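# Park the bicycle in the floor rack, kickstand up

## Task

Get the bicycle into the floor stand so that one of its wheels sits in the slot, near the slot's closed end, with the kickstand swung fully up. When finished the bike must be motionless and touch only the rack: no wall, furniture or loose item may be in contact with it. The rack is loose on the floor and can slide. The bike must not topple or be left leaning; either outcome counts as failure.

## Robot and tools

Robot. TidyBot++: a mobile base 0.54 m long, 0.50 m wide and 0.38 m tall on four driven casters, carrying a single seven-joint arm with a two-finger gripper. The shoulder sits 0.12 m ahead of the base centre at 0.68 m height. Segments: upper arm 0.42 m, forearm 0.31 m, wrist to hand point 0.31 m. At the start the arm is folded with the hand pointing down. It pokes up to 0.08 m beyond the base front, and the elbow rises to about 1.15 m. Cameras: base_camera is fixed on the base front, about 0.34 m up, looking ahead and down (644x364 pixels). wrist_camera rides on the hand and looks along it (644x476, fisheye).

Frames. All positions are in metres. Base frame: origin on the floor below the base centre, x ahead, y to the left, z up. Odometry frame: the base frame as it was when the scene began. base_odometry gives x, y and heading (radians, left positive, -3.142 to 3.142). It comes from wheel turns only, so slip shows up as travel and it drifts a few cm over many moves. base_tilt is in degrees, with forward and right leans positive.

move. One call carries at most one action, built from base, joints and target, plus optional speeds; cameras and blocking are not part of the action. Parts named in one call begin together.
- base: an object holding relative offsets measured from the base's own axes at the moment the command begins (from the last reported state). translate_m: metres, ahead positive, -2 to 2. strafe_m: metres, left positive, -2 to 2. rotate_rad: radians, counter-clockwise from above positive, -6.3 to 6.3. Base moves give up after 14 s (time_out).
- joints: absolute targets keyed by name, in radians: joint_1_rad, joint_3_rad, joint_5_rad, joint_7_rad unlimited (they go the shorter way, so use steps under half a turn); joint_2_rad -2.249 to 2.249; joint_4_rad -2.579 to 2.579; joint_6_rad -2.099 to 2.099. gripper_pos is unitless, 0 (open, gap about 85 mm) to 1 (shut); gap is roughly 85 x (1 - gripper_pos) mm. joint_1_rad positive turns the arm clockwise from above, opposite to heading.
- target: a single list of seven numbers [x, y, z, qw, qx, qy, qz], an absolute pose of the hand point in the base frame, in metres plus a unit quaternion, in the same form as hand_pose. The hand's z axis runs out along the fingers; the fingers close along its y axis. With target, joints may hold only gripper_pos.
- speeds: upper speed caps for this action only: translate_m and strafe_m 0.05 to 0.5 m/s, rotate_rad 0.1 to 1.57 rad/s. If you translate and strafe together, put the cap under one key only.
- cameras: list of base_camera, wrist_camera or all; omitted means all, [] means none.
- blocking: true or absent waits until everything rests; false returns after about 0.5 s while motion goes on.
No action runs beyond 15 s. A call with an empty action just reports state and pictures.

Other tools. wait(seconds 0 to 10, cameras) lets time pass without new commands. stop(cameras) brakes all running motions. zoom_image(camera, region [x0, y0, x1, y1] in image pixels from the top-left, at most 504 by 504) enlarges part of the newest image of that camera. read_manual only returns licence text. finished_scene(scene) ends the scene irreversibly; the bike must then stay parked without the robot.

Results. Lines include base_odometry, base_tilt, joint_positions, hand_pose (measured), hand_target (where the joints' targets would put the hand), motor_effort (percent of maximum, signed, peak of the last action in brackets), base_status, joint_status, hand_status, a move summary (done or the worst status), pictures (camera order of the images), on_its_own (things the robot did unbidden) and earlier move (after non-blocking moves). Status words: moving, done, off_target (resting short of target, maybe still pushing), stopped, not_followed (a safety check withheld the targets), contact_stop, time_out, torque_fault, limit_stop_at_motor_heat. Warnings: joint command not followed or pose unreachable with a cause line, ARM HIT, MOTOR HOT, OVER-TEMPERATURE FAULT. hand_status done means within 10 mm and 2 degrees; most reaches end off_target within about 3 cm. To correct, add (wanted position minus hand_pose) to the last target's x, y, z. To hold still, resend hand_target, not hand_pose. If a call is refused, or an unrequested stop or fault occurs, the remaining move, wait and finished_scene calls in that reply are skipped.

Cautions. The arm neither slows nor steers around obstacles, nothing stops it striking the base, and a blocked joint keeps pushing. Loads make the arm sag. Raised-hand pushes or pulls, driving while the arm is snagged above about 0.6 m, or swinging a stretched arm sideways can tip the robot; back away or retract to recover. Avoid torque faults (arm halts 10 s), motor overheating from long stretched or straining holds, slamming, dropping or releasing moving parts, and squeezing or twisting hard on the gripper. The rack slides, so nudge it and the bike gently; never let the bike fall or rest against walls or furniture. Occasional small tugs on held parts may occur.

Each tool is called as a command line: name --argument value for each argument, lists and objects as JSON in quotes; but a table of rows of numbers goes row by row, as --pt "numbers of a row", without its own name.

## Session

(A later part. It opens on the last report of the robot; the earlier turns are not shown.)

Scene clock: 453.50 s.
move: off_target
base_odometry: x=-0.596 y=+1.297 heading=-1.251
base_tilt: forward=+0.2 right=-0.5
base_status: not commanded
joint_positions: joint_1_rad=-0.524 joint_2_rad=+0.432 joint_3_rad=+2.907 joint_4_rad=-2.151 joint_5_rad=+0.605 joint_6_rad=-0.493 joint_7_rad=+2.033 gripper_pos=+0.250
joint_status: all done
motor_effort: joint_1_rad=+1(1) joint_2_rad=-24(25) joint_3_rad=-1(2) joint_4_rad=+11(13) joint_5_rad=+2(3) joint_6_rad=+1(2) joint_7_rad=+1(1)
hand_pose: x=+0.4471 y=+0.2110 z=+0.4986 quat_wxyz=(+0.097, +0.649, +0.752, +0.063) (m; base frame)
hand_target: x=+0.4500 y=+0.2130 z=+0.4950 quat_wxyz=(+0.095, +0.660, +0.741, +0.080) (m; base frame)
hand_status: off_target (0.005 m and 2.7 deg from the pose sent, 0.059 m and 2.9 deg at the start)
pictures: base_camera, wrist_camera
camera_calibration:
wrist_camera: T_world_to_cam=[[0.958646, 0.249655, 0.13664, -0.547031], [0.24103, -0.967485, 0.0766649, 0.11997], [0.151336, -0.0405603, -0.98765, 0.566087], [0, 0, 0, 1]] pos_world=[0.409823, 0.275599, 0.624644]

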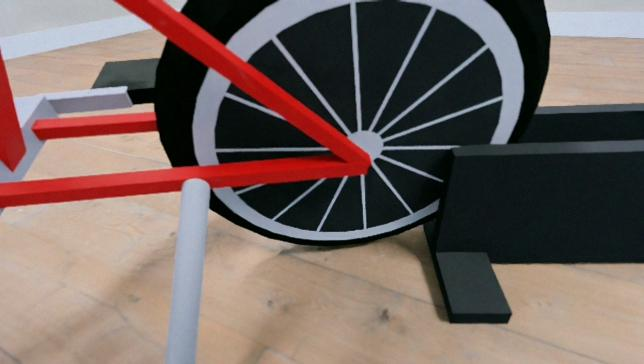

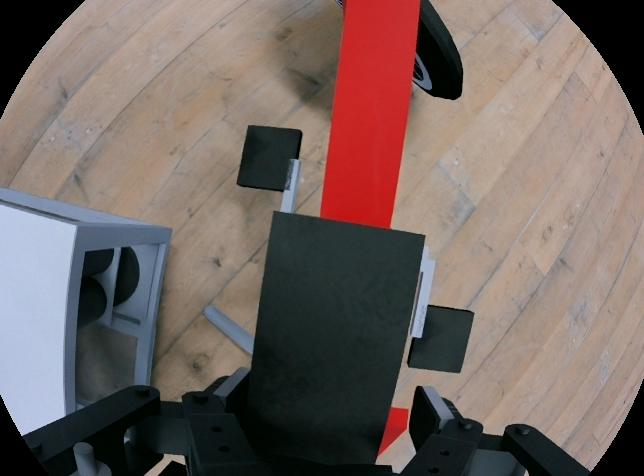

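move --joints '{"gripper_pos": 1.0}'

Scene clock: 458.07 s.
move: off_target
base_odometry: x=-0.596 y=+1.297 heading=-1.251
base_tilt: forward=+0.2 right=-0.5
base_status: not commanded
joint_positions: joint_1_rad=-0.529 joint_2_rad=+0.428 joint_3_rad=+2.908 joint_4_rad=-2.160 joint_5_rad=+0.597 joint_6_rad=-0.490 joint_7_rad=+1.991 gripper_pos=+0.545
joint_status: gripper_pos off_target (ended at +0.545, target +1.000)
motor_effort: joint_1_rad=+0(3) joint_2_rad=-19(24) joint_3_rad=+0(3) joint_4_rad=+12(14) joint_5_rad=+7(9) joint_6_rad=+1(3) joint_7_rad=+5(7)
hand_pose: x=+0.4423 y=+0.2100 z=+0.4977 quat_wxyz=(+0.093, +0.665, +0.738, +0.063) (m; base frame)
hand_target: x=+0.4500 y=+0.2130 z=+0.4950 quat_wxyz=(+0.095, +0.660, +0.741, +0.080) (m; base frame)
hand_status: not commanded
pictures: base_camera, wrist_camera
camera_calibration:
wrist_camera: T_world_to_cam=[[0.969049, 0.207011, 0.134501, -0.536644], [0.199638, -0.977623, 0.0663174, 0.145812], [0.14522, -0.0374133, -0.988692, 0.568473], [0, 0, 0, 1]] pos_world=[0.408371, 0.274909, 0.624554]

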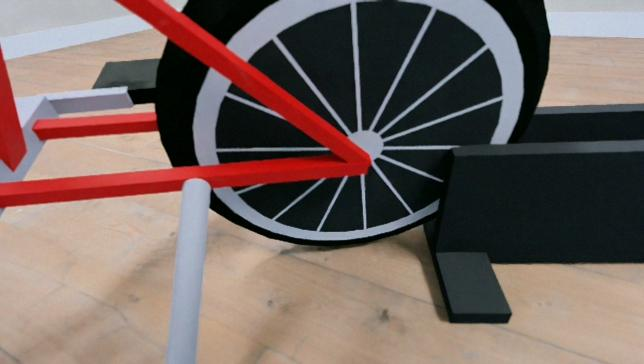

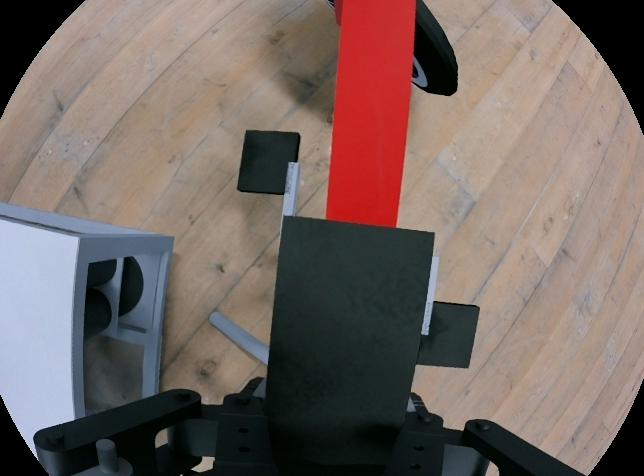

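move --target '[0.525, 0.213, 0.52, 0.03, 0.70, 0.714, 0.03]'

move --target '[0.54, 0.213, 0.56, 0.03, 0.705, 0.709, 0.03]'

Scene clock: 460.43 s.
move: off_target
base_odometry: x=-0.596 y=+1.297 heading=-1.251
base_tilt: forward=+0.2 right=-0.5
base_status: not commanded
joint_positions: joint_1_rad=-0.274 joint_2_rad=+0.541 joint_3_rad=+2.823 joint_4_rad=-1.860 joint_5_rad=+0.399 joint_6_rad=-0.749 joint_7_rad=+2.334 gripper_pos=+0.550
joint_status: not commanded
motor_effort: joint_1_rad=+1(4) joint_2_rad=-28(30) joint_3_rad=-4(5) joint_4_rad=+19(21) joint_5_rad=-4(8) joint_6_rad=+6(7) joint_7_rad=-4(5)
hand_pose: x=+0.5213 y=+0.1832 z=+0.5110 quat_wxyz=(+0.058, +0.696, +0.716, +0.012) (m; base frame)
hand_target: x=+0.5250 y=+0.2130 z=+0.5200 quat_wxyz=(+0.030, +0.699, +0.713, +0.030) (m; base frame)
hand_status: off_target (0.031 m and 3.8 deg from the pose sent, 0.086 m and 9.5 deg at the start)
pictures: base_camera, wrist_camera
camera_calibration:
wrist_camera: T_world_to_cam=[[0.991402, 0.130093, 0.0140773, -0.545423], [0.128906, -0.989472, 0.0657937, 0.142278], [0.0224884, -0.0634133, -0.997734, 0.642449], [0, 0, 0, 1]] pos_world=[0.507945, 0.252476, 0.63931]

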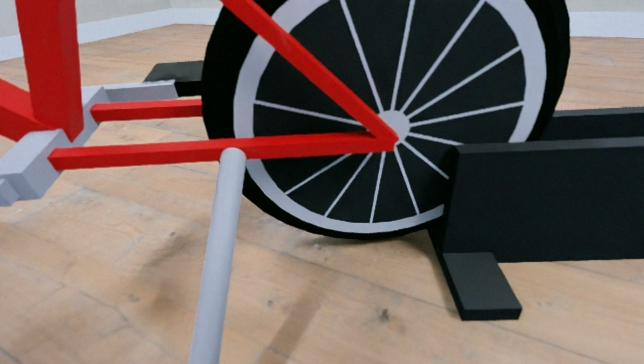

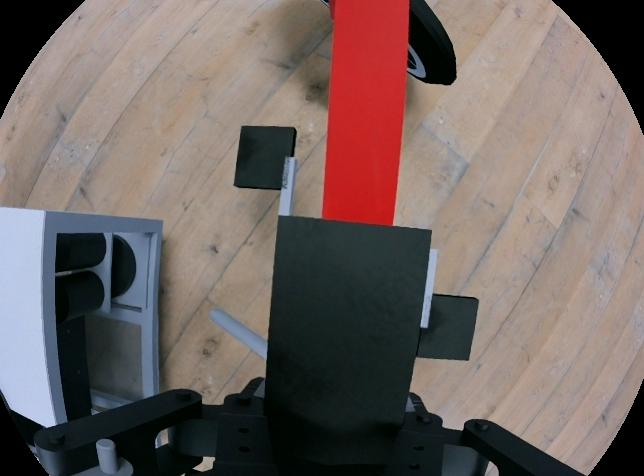

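Scene clock: 461.33 s.
move: off_target
base_odometry: x=-0.596 y=+1.297 heading=-1.251
base_tilt: forward=+0.2 right=-0.5
base_status: not commanded
joint_positions: joint_1_rad=-0.270 joint_2_rad=+0.578 joint_3_rad=+2.823 joint_4_rad=-1.771 joint_5_rad=+0.352 joint_6_rad=-0.823 joint_7_rad=+2.395 gripper_pos=+0.552
joint_status: not commanded
motor_effort: joint_1_rad=+1(2) joint_2_rad=-43(43) joint_3_rad=-5(5) joint_4_rad=+22(22) joint_5_rad=-7(7) joint_6_rad=-1(6) joint_7_rad=-5(5)
hand_pose: x=+0.5343 y=+0.1918 z=+0.5141 quat_wxyz=(+0.044, +0.695, +0.718, +0.001) (m; base frame)
hand_target: x=+0.5400 y=+0.2130 z=+0.5600 quat_wxyz=(+0.030, +0.704, +0.708, +0.030) (m; base frame)
hand_status: off_target (0.051 m and 4.0 deg from the pose sent, 0.060 m and 4.0 deg at the start)
pictures: base_camera, wrist_camera
camera_calibration:
wrist_camera: T_world_to_cam=[[0.990864, 0.133096, -0.0217637, -0.54139], [0.134157, -0.989253, 0.0581492, 0.149922], [-0.0137904, -0.0605377, -0.998071, 0.66484], [0, 0, 0, 1]] pos_world=[0.525499, 0.260615, 0.643057]

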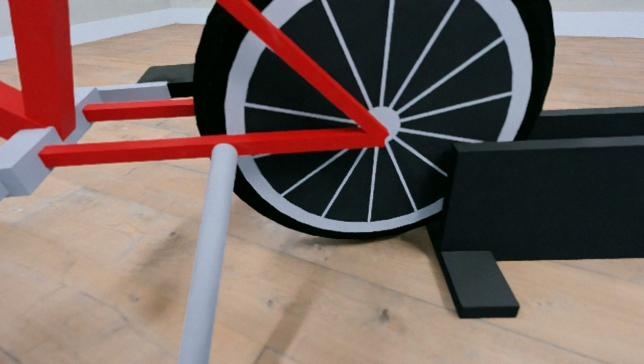

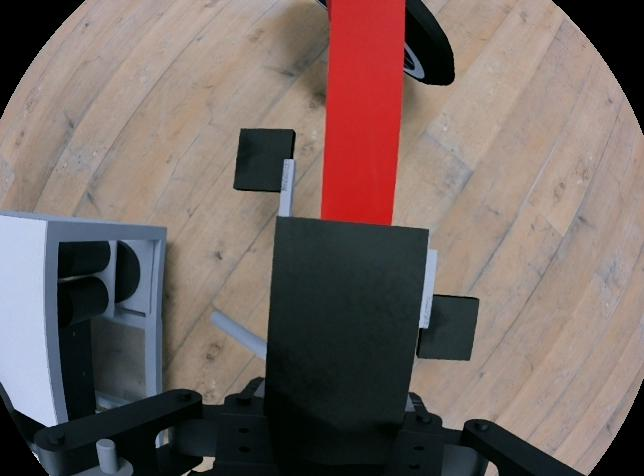

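move --target '[0.54, 0.213, 0.62, 0.03, 0.705, 0.709, 0.03]'

Scene clock: 462.70 s.
move: off_target
base_odometry: x=-0.596 y=+1.297 heading=-1.251
base_tilt: forward=+0.2 right=-0.6
base_status: not commanded
joint_positions: joint_1_rad=-0.269 joint_2_rad=+0.614 joint_3_rad=+2.823 joint_4_rad=-1.684 joint_5_rad=+0.315 joint_6_rad=-0.905 joint_7_rad=+2.447 gripper_pos=+0.555
joint_status: not commanded
motor_effort: joint_1_rad=+0(2) joint_2_rad=-64(64) joint_3_rad=-9(9) joint_4_rad=+24(25) joint_5_rad=-9(11) joint_6_rad=-14(14) joint_7_rad=-4(5)
hand_pose: x=+0.5444 y=+0.1982 z=+0.5173 quat_wxyz=(+0.030, +0.693, +0.720, -0.015) (m; base frame)
hand_target: x=+0.5400 y=+0.2130 z=+0.6200 quat_wxyz=(+0.030, +0.704, +0.708, +0.030) (m; base frame)
hand_status: off_target (0.104 m and 5.4 deg from the pose sent, 0.108 m and 4.0 deg at the start)
pictures: base_camera, wrist_camera
camera_calibration:
wrist_camera: T_world_to_cam=[[0.988472, 0.137645, -0.0630578, -0.530402], [0.141151, -0.98846, 0.054992, 0.152391], [-0.0547607, -0.0632588, -0.996494, 0.690604], [0, 0, 0, 1]] pos_world=[0.540595, 0.267327, 0.646357]

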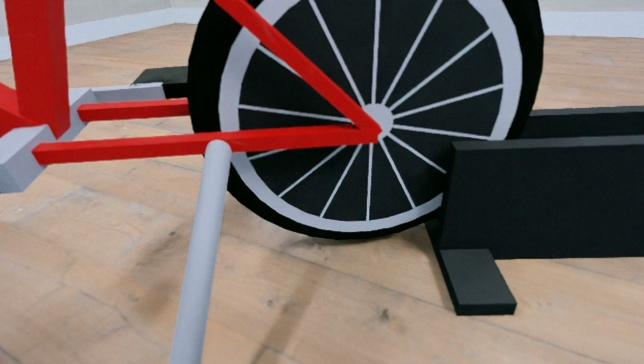

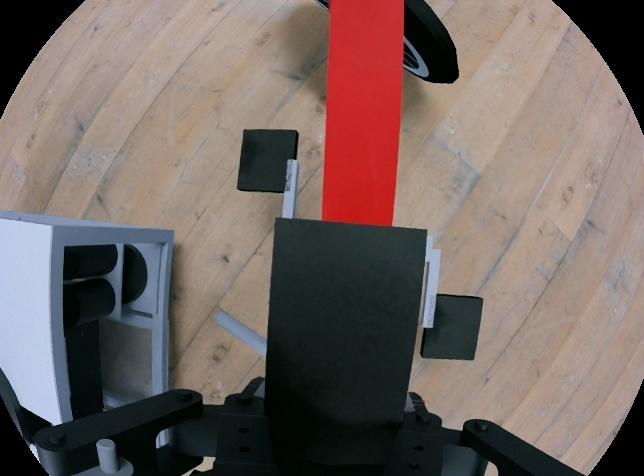

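zoom_image --camera "base_camera" --region '[340, 60, 644, 340]'

Scaled by 1.658.

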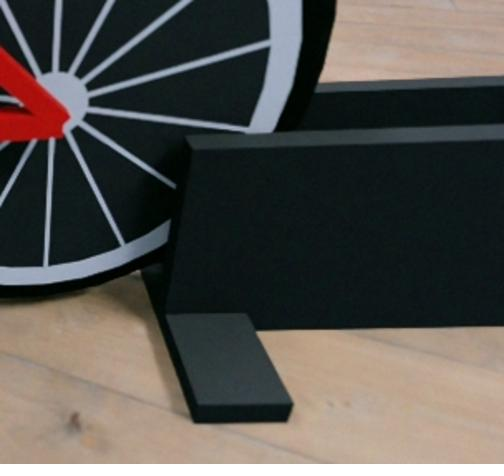

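move --base '{"strafe_m": -0.08}' --speeds '{"strafe_m": 0.1}'

zoom_image --camera "base_camera" --region '[340, 60, 644, 340]'

Scene clock: 465.33 s.
move: done
base_odometry: x=-0.672 y=+1.272 heading=-1.251
base_tilt: forward=+0.2 right=-0.5
base_status: done
joint_positions: joint_1_rad=-0.262 joint_2_rad=+0.626 joint_3_rad=+2.826 joint_4_rad=-1.654 joint_5_rad=+0.260 joint_6_rad=-0.907 joint_7_rad=+2.447 gripper_pos=+0.555
joint_status: not commanded
motor_effort: joint_1_rad=+3(5) joint_2_rad=-65(69) joint_3_rad=-8(12) joint_4_rad=+22(24) joint_5_rad=-3(9) joint_6_rad=-17(21) joint_7_rad=+2(7)
hand_pose: x=+0.5487 y=+0.2096 z=+0.5181 quat_wxyz=(+0.010, +0.711, +0.704, -0.005) (m; base frame)
hand_target: x=+0.5400 y=+0.2130 z=+0.6200 quat_wxyz=(+0.030, +0.704, +0.708, +0.030) (m; base frame)
hand_status: not commanded
pictures: base_camera, wrist_camera
camera_calibration:
wrist_camera: T_world_to_cam=[[0.993093, 0.0921429, -0.07263, -0.524247], [0.0932497, -0.995571, 0.0119912, 0.213069], [-0.0712033, -0.0186811, -0.997287, 0.692455], [0, 0, 0, 1]] pos_world=[0.550063, 0.273367, 0.649945]

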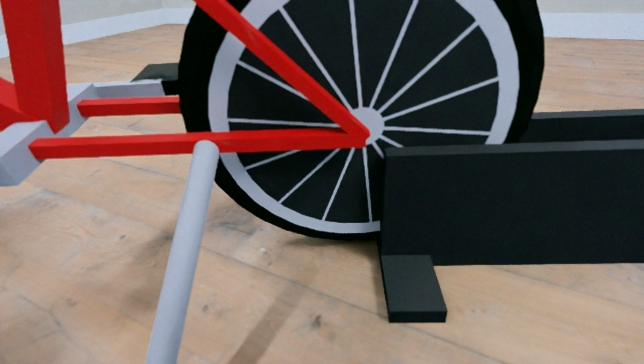

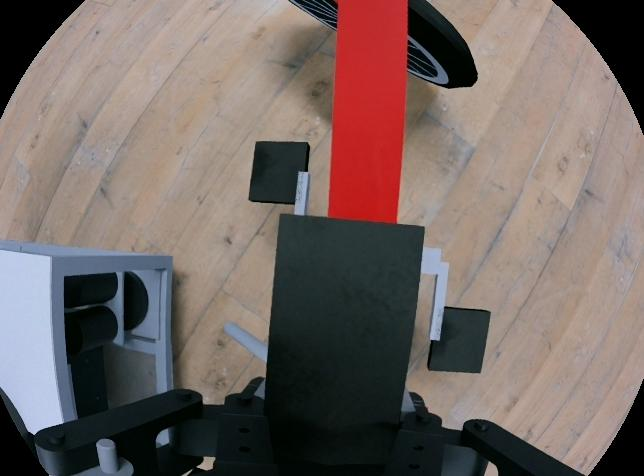

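Scaled by 1.658.

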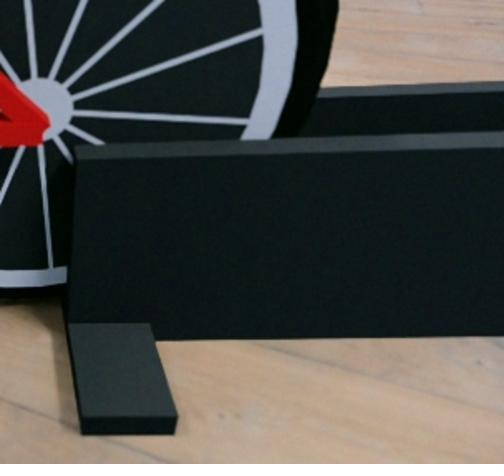

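move --target '[0.54, 0.213, 0.66, 0.03, 0.705, 0.709, 0.03]' --base '{"strafe_m": -0.12}' --speeds '{"strafe_m": 0.15}'

zoom_image --camera "base_camera" --region '[240, 60, 644, 340]'

Scene clock: 467.43 s.
move: off_target
base_odometry: x=-0.786 y=+1.234 heading=-1.251
base_tilt: forward=+0.2 right=-0.6
base_status: done
joint_positions: joint_1_rad=-0.270 joint_2_rad=+0.641 joint_3_rad=+2.828 joint_4_rad=-1.597 joint_5_rad=+0.219 joint_6_rad=-1.002 joint_7_rad=+2.453 gripper_pos=+0.564
joint_status: not commanded
motor_effort: joint_1_rad=+3(8) joint_2_rad=-74(77) joint_3_rad=-9(11) joint_4_rad=+25(27) joint_5_rad=-1(4) joint_6_rad=-18(22) joint_7_rad=+3(5)
hand_pose: x=+0.5414 y=+0.2135 z=+0.5254 quat_wxyz=(-0.008, +0.718, +0.695, -0.030) (m; base frame)
hand_target: x=+0.5400 y=+0.2130 z=+0.6600 quat_wxyz=(+0.030, +0.704, +0.708, +0.030) (m; base frame)
hand_status: off_target (0.135 m and 8.5 deg from the pose sent, 0.142 m and 4.7 deg at the start)
pictures: base_camera, wrist_camera
camera_calibration:
wrist_camera: T_world_to_cam=[[0.988821, 0.0672512, -0.133084, -0.477375], [0.0700879, -0.9974, 0.0167412, 0.227968], [-0.131612, -0.0258816, -0.990963, 0.730122], [0, 0, 0, 1]] pos_world=[0.552153, 0.278376, 0.656177]

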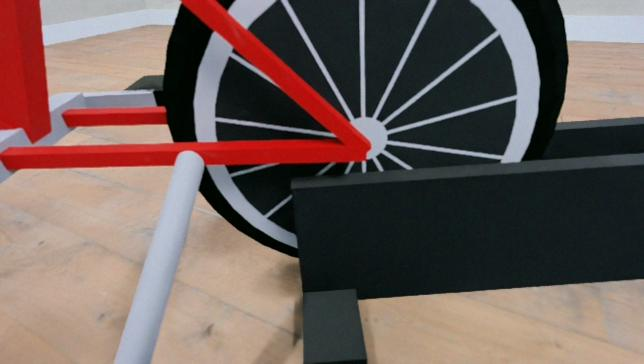

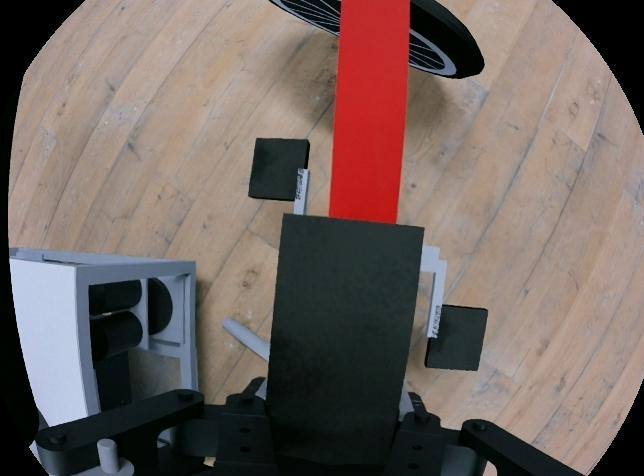

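Scaled by 1.248.

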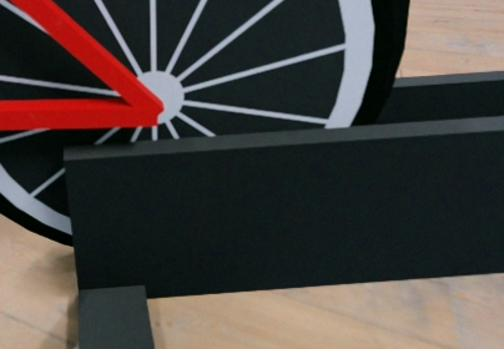

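move --base '{"strafe_m": -0.12}' --speeds '{"strafe_m": 0.15}'

zoom_image --camera "base_camera" --region '[140, 0, 644, 364]'

Scene clock: 470.37 s.
move: done
base_odometry: x=-0.900 y=+1.196 heading=-1.251
base_tilt: forward=+0.3 right=-0.6
base_status: done
joint_positions: joint_1_rad=-0.268 joint_2_rad=+0.642 joint_3_rad=+2.833 joint_4_rad=-1.593 joint_5_rad=+0.209 joint_6_rad=-1.011 joint_7_rad=+2.461 gripper_pos=+0.565
joint_status: not commanded
motor_effort: joint_1_rad=+3(9) joint_2_rad=-75(76) joint_3_rad=-8(12) joint_4_rad=+27(28) joint_5_rad=+0(4) joint_6_rad=-17(21) joint_7_rad=+4(6)
hand_pose: x=+0.5407 y=+0.2116 z=+0.5255 quat_wxyz=(-0.011, +0.720, +0.693, -0.033) (m; base frame)
hand_target: x=+0.5400 y=+0.2130 z=+0.6600 quat_wxyz=(+0.030, +0.704, +0.708, +0.030) (m; base frame)
hand_status: not commanded
pictures: base_camera, wrist_camera
camera_calibration:
wrist_camera: T_world_to_cam=[[0.987859, 0.0629938, -0.142006, -0.47046], [0.065976, -0.997687, 0.0163865, 0.228598], [-0.140645, -0.0255565, -0.98973, 0.734339], [0, 0, 0, 1]] pos_world=[0.552947, 0.276473, 0.656243]

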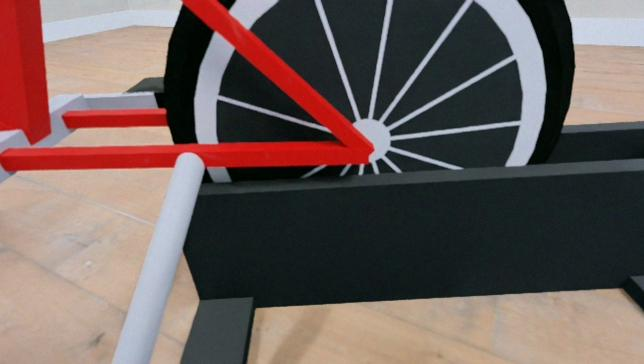

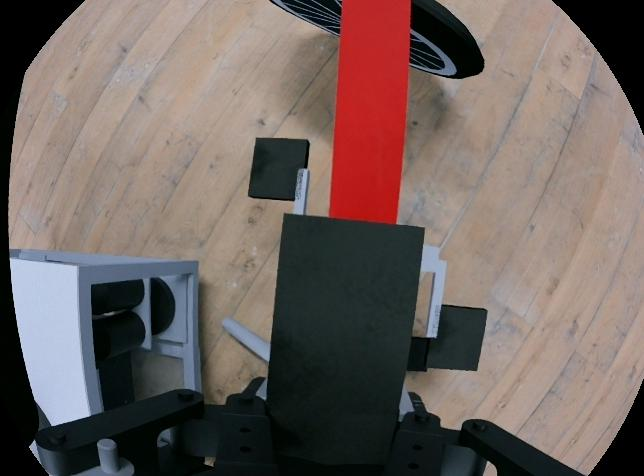

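Scaled by 1.000.

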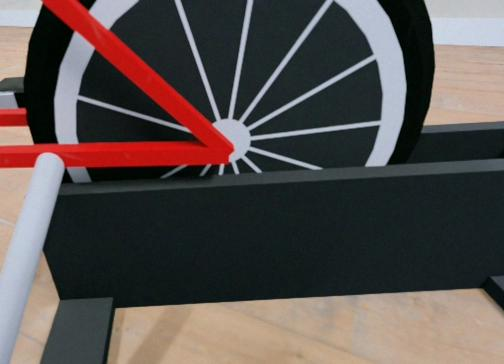

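move --base '{"strafe_m": -0.12}' --speeds '{"strafe_m": 0.12}'

zoom_image --camera "base_camera" --region '[140, 0, 644, 364]'

Scene clock: 472.70 s.
move: done
base_odometry: x=-1.014 y=+1.158 heading=-1.251
base_tilt: forward=+0.2 right=-0.5
base_status: done
joint_positions: joint_1_rad=-0.267 joint_2_rad=+0.643 joint_3_rad=+2.836 joint_4_rad=-1.591 joint_5_rad=+0.205 joint_6_rad=-1.019 joint_7_rad=+2.465 gripper_pos=+0.565
joint_status: not commanded
motor_effort: joint_1_rad=+2(6) joint_2_rad=-74(77) joint_3_rad=-9(12) joint_4_rad=+27(30) joint_5_rad=-1(4) joint_6_rad=-18(22) joint_7_rad=+5(7)
hand_pose: x=+0.5395 y=+0.2099 z=+0.5256 quat_wxyz=(-0.013, +0.721, +0.692, -0.037) (m; base frame)
hand_target: x=+0.5400 y=+0.2130 z=+0.6600 quat_wxyz=(+0.030, +0.704, +0.708, +0.030) (m; base frame)
hand_status: not commanded
pictures: base_camera, wrist_camera
camera_calibration:
wrist_camera: T_world_to_cam=[[0.986932, 0.0599669, -0.149561, -0.464065], [0.0633347, -0.997833, 0.0178529, 0.227739], [-0.148166, -0.027092, -0.988591, 0.738016], [0, 0, 0, 1]] pos_world=[0.552926, 0.275068, 0.656125]

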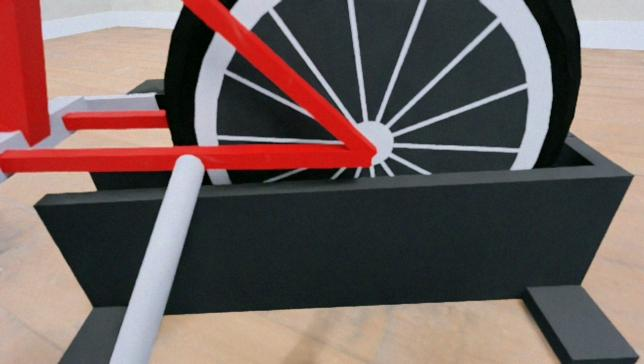

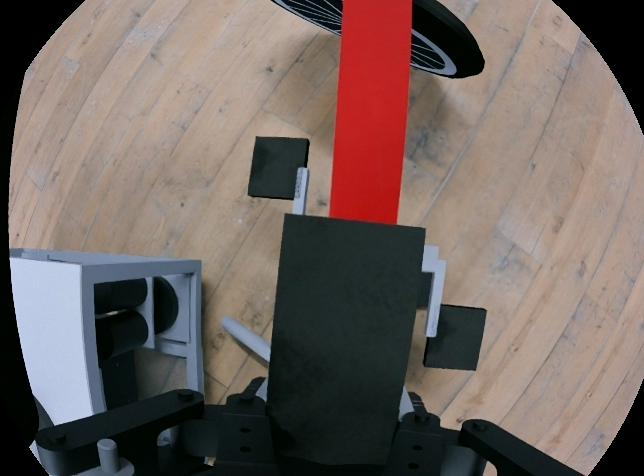

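Scaled by 1.000.

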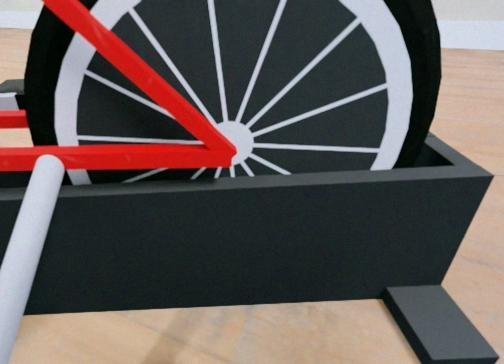

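move --base '{"strafe_m": -0.05}' --speeds '{"strafe_m": 0.08}' --cameras '["base_camera"]'

zoom_image --camera "base_camera" --region '[344, 60, 644, 264]'

Scene clock: 474.80 s.
move: done
base_odometry: x=-1.061 y=+1.143 heading=-1.251
base_tilt: forward=+0.3 right=-0.5
base_status: done
joint_positions: joint_1_rad=-0.271 joint_2_rad=+0.643 joint_3_rad=+2.836 joint_4_rad=-1.592 joint_5_rad=+0.200 joint_6_rad=-1.025 joint_7_rad=+2.466 gripper_pos=+0.566
joint_status: not commanded
motor_effort: joint_1_rad=+1(6) joint_2_rad=-74(78) joint_3_rad=-9(12) joint_4_rad=+27(30) joint_5_rad=-2(4) joint_6_rad=-19(22) joint_7_rad=+4(8)
hand_pose: x=+0.5363 y=+0.2114 z=+0.5255 quat_wxyz=(-0.015, +0.719, +0.693, -0.040) (m; base frame)
hand_target: x=+0.5400 y=+0.2130 z=+0.6600 quat_wxyz=(+0.030, +0.704, +0.708, +0.030) (m; base frame)
hand_status: not commanded
pictures: base_camera

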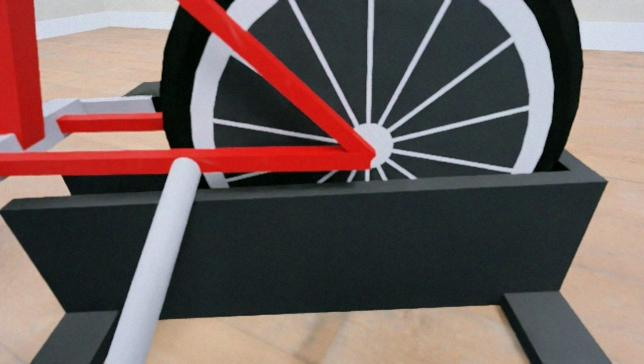

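Scaled by 1.680.

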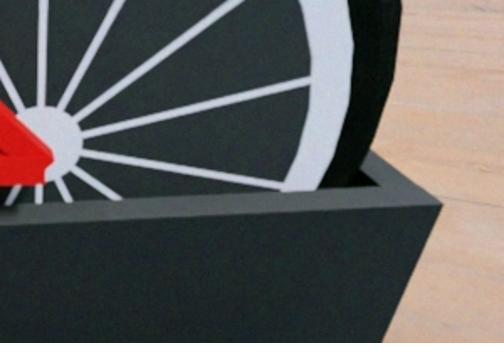

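move --base '{"strafe_m": -0.03}' --speeds '{"strafe_m": 0.08}' --cameras '["base_camera"]'

zoom_image --camera "base_camera" --region '[344, 60, 644, 264]'

Scene clock: 476.40 s.
move: done
base_odometry: x=-1.090 y=+1.133 heading=-1.251
base_tilt: forward=+0.3 right=-0.5
base_status: done
joint_positions: joint_1_rad=-0.274 joint_2_rad=+0.644 joint_3_rad=+2.835 joint_4_rad=-1.590 joint_5_rad=+0.195 joint_6_rad=-1.029 joint_7_rad=+2.466 gripper_pos=+0.567
joint_status: not commanded
motor_effort: joint_1_rad=+3(7) joint_2_rad=-76(79) joint_3_rad=-9(11) joint_4_rad=+29(30) joint_5_rad=+0(3) joint_6_rad=-16(23) joint_7_rad=+5(8)
hand_pose: x=+0.5339 y=+0.2140 z=+0.5257 quat_wxyz=(-0.018, +0.719, +0.694, -0.041) (m; base frame)
hand_target: x=+0.5400 y=+0.2130 z=+0.6600 quat_wxyz=(+0.030, +0.704, +0.708, +0.030) (m; base frame)
hand_status: not commanded
pictures: base_camera

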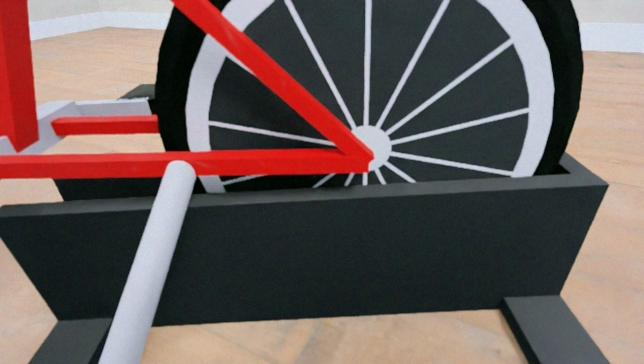

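Scaled by 1.680.

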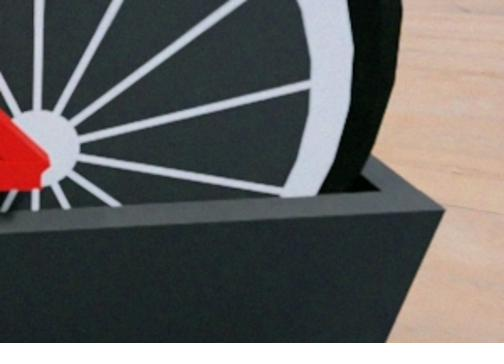

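move --target '[0.54, 0.213, 0.53, 0.03, 0.71, 0.704, 0.03]'

Scene clock: 478.47 s.
move: off_target
base_odometry: x=-1.090 y=+1.133 heading=-1.251
base_tilt: forward=+0.2 right=-0.5
base_status: not commanded
joint_positions: joint_1_rad=-0.274 joint_2_rad=+0.581 joint_3_rad=+2.818 joint_4_rad=-1.725 joint_5_rad=+0.224 joint_6_rad=-0.882 joint_7_rad=+2.422 gripper_pos=+0.572
joint_status: not commanded
motor_effort: joint_1_rad=+1(3) joint_2_rad=-31(75) joint_3_rad=-2(9) joint_4_rad=+14(28) joint_5_rad=+7(8) joint_6_rad=+2(18) joint_7_rad=+6(6)
hand_pose: x=+0.5196 y=+0.2164 z=+0.5228 quat_wxyz=(-0.002, +0.716, +0.698, -0.004) (m; base frame)
hand_target: x=+0.5400 y=+0.2130 z=+0.5300 quat_wxyz=(+0.030, +0.709, +0.703, +0.030) (m; base frame)
hand_status: off_target (0.022 m and 5.5 deg from the pose sent, 0.007 m and 10.0 deg at the start)
pictures: base_camera, wrist_camera
camera_calibration:
wrist_camera: T_world_to_cam=[[0.993335, 0.0770849, -0.085694, -0.485622], [0.07663, -0.997023, -0.00858947, 0.242257], [-0.086101, 0.00196549, -0.996284, 0.697881], [0, 0, 0, 1]] pos_world=[0.52391, 0.277599, 0.655754]

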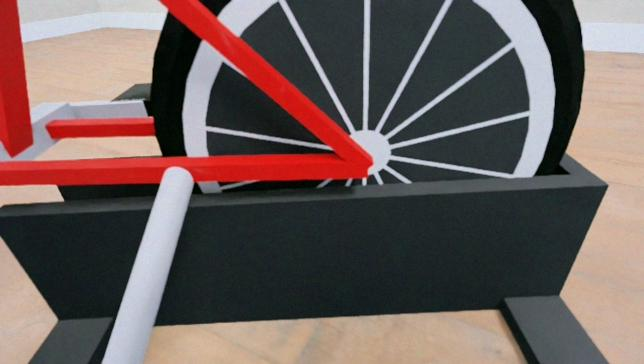

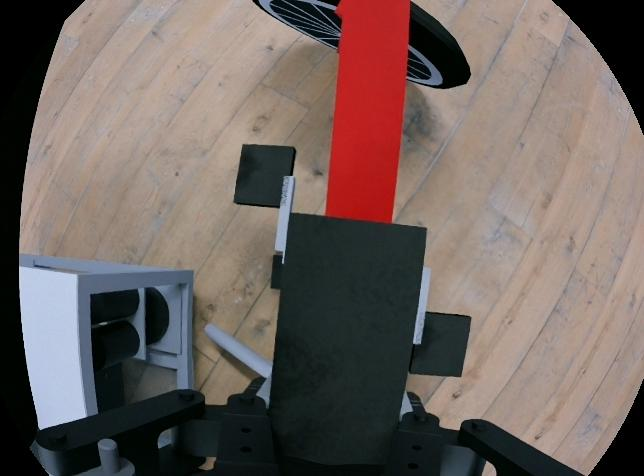

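move --joints '{"gripper_pos": 0.3}'

Scene clock: 479.73 s.
move: done
base_odometry: x=-1.090 y=+1.133 heading=-1.251
base_tilt: forward=+0.2 right=-0.5
base_status: not commanded
joint_positions: joint_1_rad=-0.274 joint_2_rad=+0.576 joint_3_rad=+2.818 joint_4_rad=-1.727 joint_5_rad=+0.277 joint_6_rad=-0.866 joint_7_rad=+2.422 gripper_pos=+0.300
joint_status: all done
motor_effort: joint_1_rad=+1(2) joint_2_rad=-30(33) joint_3_rad=-3(3) joint_4_rad=+14(15) joint_5_rad=+1(8) joint_6_rad=+0(2) joint_7_rad=+1(6)
hand_pose: x=+0.5315 y=+0.2094 z=+0.5247 quat_wxyz=(+0.019, +0.704, +0.710, +0.004) (m; base frame)
hand_target: x=+0.5400 y=+0.2130 z=+0.5300 quat_wxyz=(+0.030, +0.709, +0.703, +0.030) (m; base frame)
hand_status: not commanded
pictures: base_camera, wrist_camera
camera_calibration:
wrist_camera: T_world_to_cam=[[0.992897, 0.109414, -0.0467343, -0.523759], [0.110258, -0.993776, 0.0158761, 0.202981], [-0.0447064, -0.0209162, -0.998781, 0.684936], [0, 0, 0, 1]] pos_world=[0.52828, 0.27335, 0.656401]

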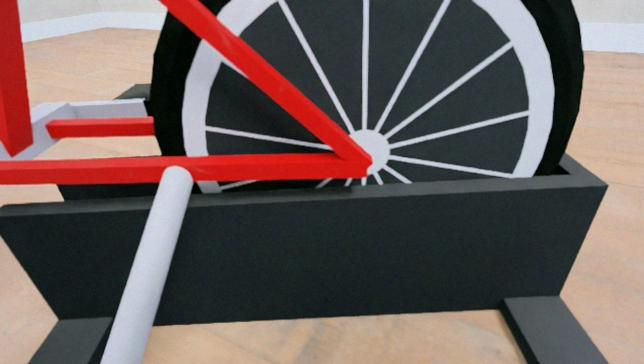

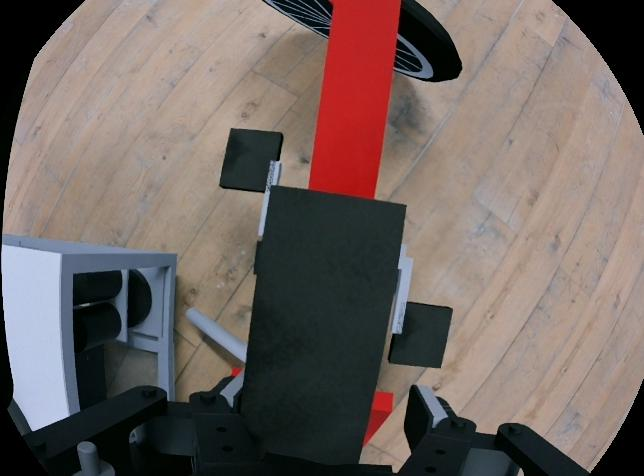

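move --joints '{"gripper_pos": 0.1}' --cameras '[]'

move --target '[0.54, 0.213, 0.66, 0.03, 0.709, 0.704, 0.03]'

Scene clock: 480.87 s.
move: done
base_odometry: x=-1.090 y=+1.133 heading=-1.251
base_tilt: forward=+0.2 right=-0.5
base_status: not commanded
joint_positions: joint_1_rad=-0.274 joint_2_rad=+0.576 joint_3_rad=+2.818 joint_4_rad=-1.727 joint_5_rad=+0.277 joint_6_rad=-0.866 joint_7_rad=+2.422 gripper_pos=+0.100
joint_status: all done
motor_effort: joint_1_rad=+0(1) joint_2_rad=-30(31) joint_3_rad=-3(4) joint_4_rad=+13(14) joint_5_rad=+1(2) joint_6_rad=-1(1) joint_7_rad=+1(1)
hand_pose: x=+0.5315 y=+0.2094 z=+0.5247 quat_wxyz=(+0.019, +0.704, +0.710, +0.004) (m; base frame)
hand_target: x=+0.5400 y=+0.2130 z=+0.5300 quat_wxyz=(+0.030, +0.709, +0.703, +0.030) (m; base frame)
hand_status: not commanded
pictures: none
No camera images: "cameras" was empty.

Scene clock: 482.27 s.
move: off_target
base_odometry: x=-1.090 y=+1.133 heading=-1.251
base_tilt: forward=+0.2 right=-0.5
base_status: not commanded
joint_positions: joint_1_rad=-0.273 joint_2_rad=+0.396 joint_3_rad=+2.818 joint_4_rad=-1.537 joint_5_rad=+0.224 joint_6_rad=-1.113 joint_7_rad=+2.440 gripper_pos=+0.100
joint_status: not commanded
motor_effort: joint_1_rad=+0(2) joint_2_rad=-28(34) joint_3_rad=-2(4) joint_4_rad=+17(18) joint_5_rad=+1(2) joint_6_rad=+0(2) joint_7_rad=+1(1)
hand_pose: x=+0.5576 y=+0.2150 z=+0.6583 quat_wxyz=(+0.050, +0.722, +0.688, +0.052) (m; base frame)
hand_target: x=+0.5400 y=+0.2130 z=+0.6600 quat_wxyz=(+0.030, +0.709, +0.704, +0.030) (m; base frame)
hand_status: off_target (0.018 m and 4.1 deg from the pose sent, 0.136 m and 3.3 deg at the start)
pictures: base_camera, wrist_camera
camera_calibration:
wrist_camera: T_world_to_cam=[[0.996138, 0.0562929, 0.0673845, -0.609517], [0.0565111, -0.998401, -0.00133477, 0.245815], [0.0672016, 0.00513758, -0.997726, 0.750991], [0, 0, 0, 1]] pos_world=[0.542803, 0.275875, 0.790684]

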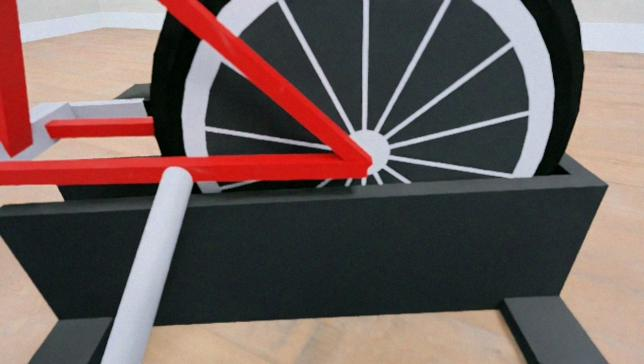

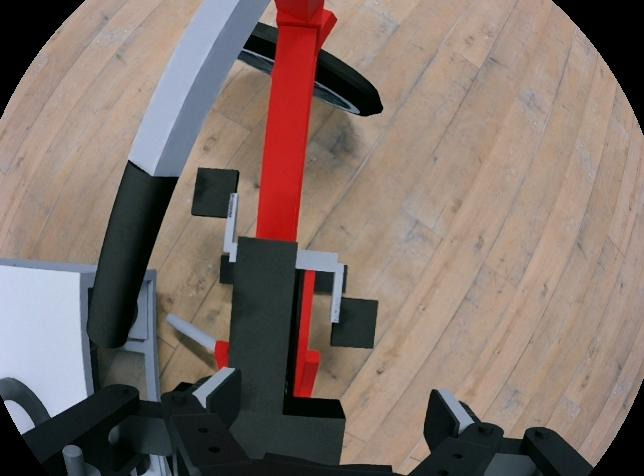

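move --target '[0.52, 0.15, 0.78, 0.03, 0.709, 0.704, 0.03]'

move --target '[0.42, 0.0, 0.80, 0.0, 0.709, 0.704, 0.03]'

Scene clock: 486.37 s.
move: off_target
base_odometry: x=-1.090 y=+1.133 heading=-1.251
base_tilt: forward=+0.2 right=-0.5
base_status: not commanded
joint_positions: joint_1_rad=-0.176 joint_2_rad=+0.228 joint_3_rad=+2.849 joint_4_rad=-1.366 joint_5_rad=+0.139 joint_6_rad=-1.428 joint_7_rad=+2.623 gripper_pos=+0.100
joint_status: not commanded
motor_effort: joint_1_rad=+1(2) joint_2_rad=-22(31) joint_3_rad=-1(2) joint_4_rad=+19(19) joint_5_rad=+1(2) joint_6_rad=+0(2) joint_7_rad=+1(1)
hand_pose: x=+0.5362 y=+0.1548 z=+0.7801 quat_wxyz=(+0.054, +0.722, +0.687, +0.051) (m; base frame)
hand_target: x=+0.5200 y=+0.1500 z=+0.7800 quat_wxyz=(+0.030, +0.709, +0.704, +0.030) (m; base frame)
hand_status: off_target (0.017 m and 4.4 deg from the pose sent, 0.143 m and 4.1 deg at the start)
pictures: base_camera, wrist_camera
camera_calibration:
wrist_camera: T_world_to_cam=[[0.996039, 0.0541307, 0.0705435, -0.59509], [0.0538596, -0.998532, 0.00574081, 0.183047], [0.0707507, -0.00191862, -0.997492, 0.873264], [0, 0, 0, 1]] pos_world=[0.52109, 0.216667, 0.912003]

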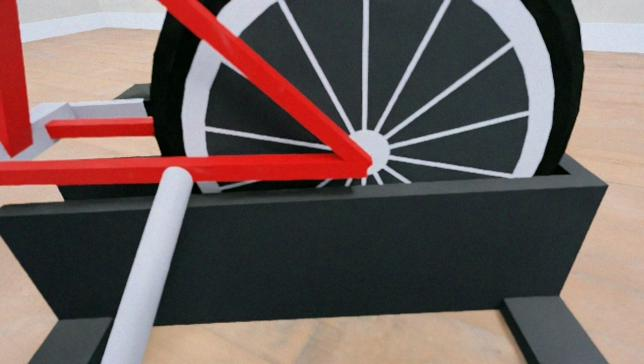

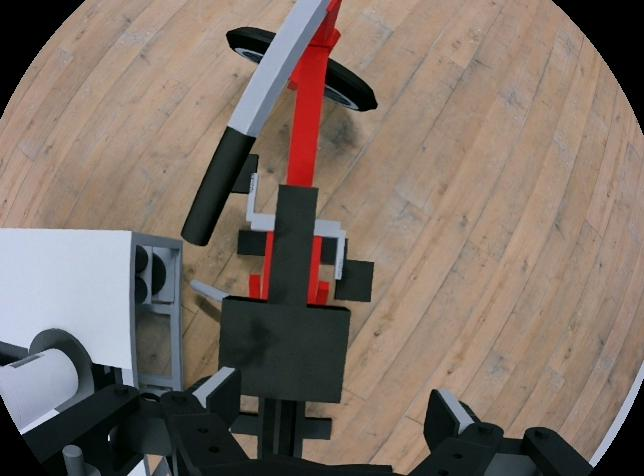

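Scene clock: 488.23 s.
move: off_target
base_odometry: x=-1.090 y=+1.133 heading=-1.251
base_tilt: forward=+0.2 right=-0.5
base_status: not commanded
joint_positions: joint_1_rad=-0.085 joint_2_rad=-0.056 joint_3_rad=+3.235 joint_4_rad=-1.581 joint_5_rad=+0.004 joint_6_rad=-1.502 joint_7_rad=+3.103 gripper_pos=+0.100
joint_status: not commanded
motor_effort: joint_1_rad=+1(2) joint_2_rad=-14(25) joint_3_rad=+0(2) joint_4_rad=+17(20) joint_5_rad=+0(2) joint_6_rad=+1(2) joint_7_rad=+1(1)
hand_pose: x=+0.4463 y=-0.0030 z=+0.8069 quat_wxyz=(+0.039, +0.722, +0.689, +0.041) (m; base frame)
hand_target: x=+0.4200 y=+0.0000 z=+0.8000 quat_wxyz=(+0.000, +0.709, +0.704, +0.030) (m; base frame)
hand_status: off_target (0.027 m and 5.2 deg from the pose sent, 0.195 m and 7.0 deg at the start)
pictures: base_camera, wrist_camera
camera_calibration:
wrist_camera: T_world_to_cam=[[0.997662, 0.0573291, 0.0372128, -0.472764], [0.0575038, -0.998339, -0.00363867, 0.0361024], [0.0369424, 0.00577004, -0.999301, 0.922599], [0, 0, 0, 1]] pos_world=[0.4355, 0.0578221, 0.939678]

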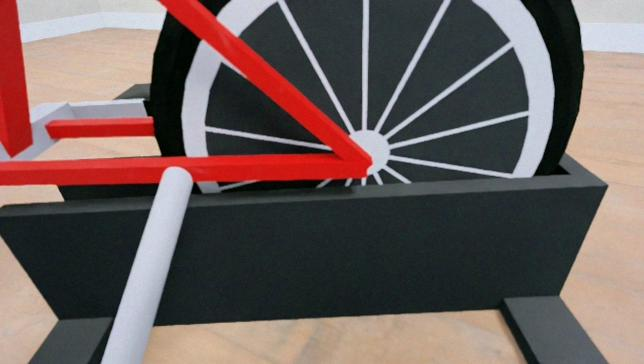

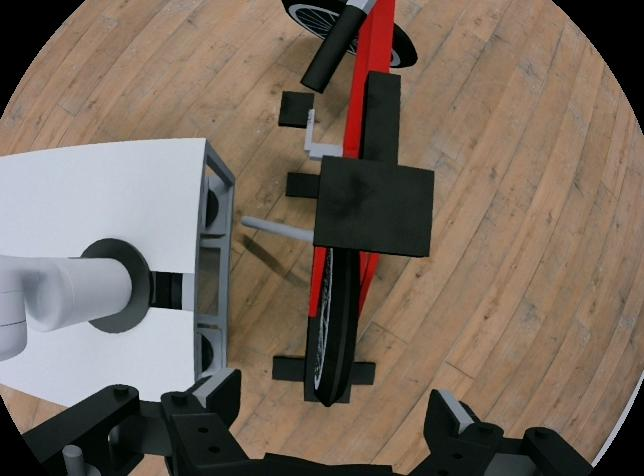

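move --base '{"translate_m": -0.25}' --joints '{"gripper_pos": 1.0}' --cameras '["base_camera"]'

move --target '[0.50, 0.24, 0.45, 0, 0.924, 0, 0.383]'

Scene clock: 494.30 s.
move: done
base_odometry: x=-1.168 y=+1.370 heading=-1.251
base_tilt: forward=+0.2 right=-0.5
base_status: done
joint_positions: joint_1_rad=-0.085 joint_2_rad=-0.067 joint_3_rad=+3.235 joint_4_rad=-1.584 joint_5_rad=+0.002 joint_6_rad=-1.508 joint_7_rad=+3.105 gripper_pos=+0.999
joint_status: all done
motor_effort: joint_1_rad=+1(1) joint_2_rad=-14(18) joint_3_rad=+0(1) joint_4_rad=+18(20) joint_5_rad=+1(1) joint_6_rad=+0(2) joint_7_rad=+1(1)
hand_pose: x=+0.4421 y=-0.0027 z=+0.8092 quat_wxyz=(+0.039, +0.722, +0.690, +0.043) (m; base frame)
hand_target: x=+0.4200 y=+0.0000 z=+0.8000 quat_wxyz=(+0.000, +0.709, +0.704, +0.030) (m; base frame)
hand_status: not commanded
pictures: base_camera

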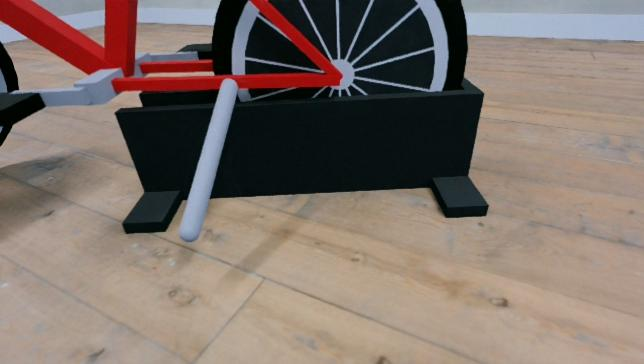

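Scene clock: 497.40 s.
move: off_target
base_odometry: x=-1.168 y=+1.370 heading=-1.251
base_tilt: forward=+0.2 right=-0.5
base_status: not commanded
joint_positions: joint_1_rad=-1.143 joint_2_rad=+0.767 joint_3_rad=+3.357 joint_4_rad=-2.370 joint_5_rad=-0.815 joint_6_rad=+0.603 joint_7_rad=+1.475 gripper_pos=+0.999
joint_status: not commanded
motor_effort: joint_1_rad=+0(2) joint_2_rad=-26(29) joint_3_rad=+4(4) joint_4_rad=+3(18) joint_5_rad=+0(2) joint_6_rad=+6(6) joint_7_rad=+1(1)
hand_pose: x=+0.4887 y=+0.2604 z=+0.4396 quat_wxyz=(-0.005, +0.933, +0.049, +0.356) (m; base frame)
hand_target: x=+0.5000 y=+0.2400 z=+0.4500 quat_wxyz=(+0.000, +0.924, +0.000, +0.383) (m; base frame)
hand_status: off_target (0.025 m and 6.5 deg from the pose sent, 0.437 m and 93.8 deg at the start)
pictures: base_camera, wrist_camera
camera_calibration:
wrist_camera: T_world_to_cam=[[0.221961, -0.974344, 0.0372351, 0.131219], [-0.721719, -0.189849, -0.665642, 0.756551], [0.655633, 0.120873, -0.745342, 0.108568], [0, 0, 0, 1]] pos_world=[0.445711, 0.25836, 0.579626]

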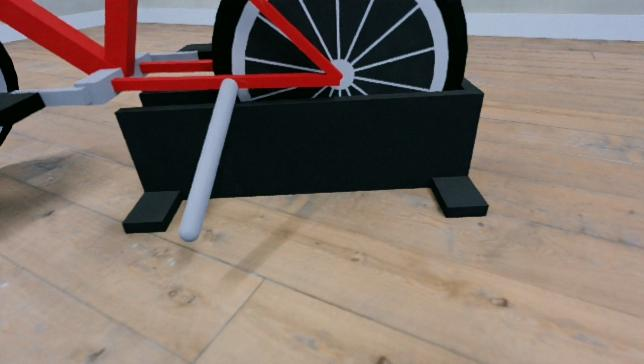

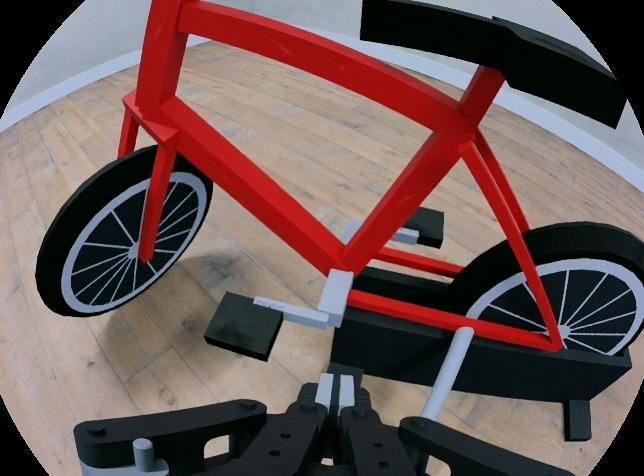

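move --target '[0.61, 0.21, 0.12, 0, 0.924, 0, 0.383]'

Scene clock: 502.03 s.
move: off_target
base_odometry: x=-1.168 y=+1.370 heading=-1.251
base_tilt: forward=+0.2 right=-0.5
base_status: not commanded
joint_positions: joint_1_rad=-0.737 joint_2_rad=+1.655 joint_3_rad=+3.243 joint_4_rad=-1.754 joint_5_rad=-0.586 joint_6_rad=+0.885 joint_7_rad=+1.364 gripper_pos=+0.999
joint_status: not commanded
motor_effort: joint_1_rad=+1(2) joint_2_rad=-34(37) joint_3_rad=+4(5) joint_4_rad=-2(3) joint_5_rad=-1(2) joint_6_rad=+5(7) joint_7_rad=+1(1)
hand_pose: x=+0.5988 y=+0.1842 z=+0.1150 quat_wxyz=(+0.042, +0.931, +0.022, +0.362) (m; base frame)
hand_target: x=+0.6100 y=+0.2100 z=+0.1200 quat_wxyz=(+0.000, +0.924, +0.000, +0.383) (m; base frame)
hand_status: off_target (0.029 m and 6.0 deg from the pose sent, 0.346 m and 6.5 deg at the start)
pictures: base_camera, wrist_camera
camera_calibration:
wrist_camera: T_world_to_cam=[[0.137698, -0.984724, 0.106574, 0.0890902], [-0.725133, -0.17352, -0.666388, 0.604568], [0.674701, 0.0144795, -0.737949, -0.189061], [0, 0, 0, 1]] pos_world=[0.553684, 0.195371, 0.253865]

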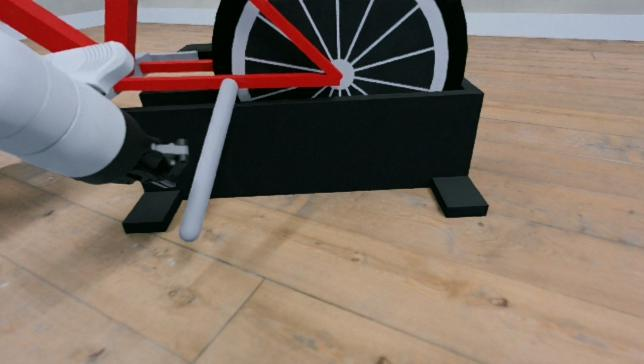

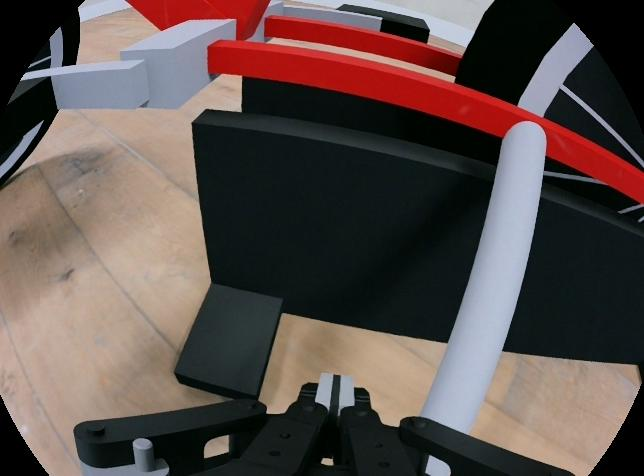

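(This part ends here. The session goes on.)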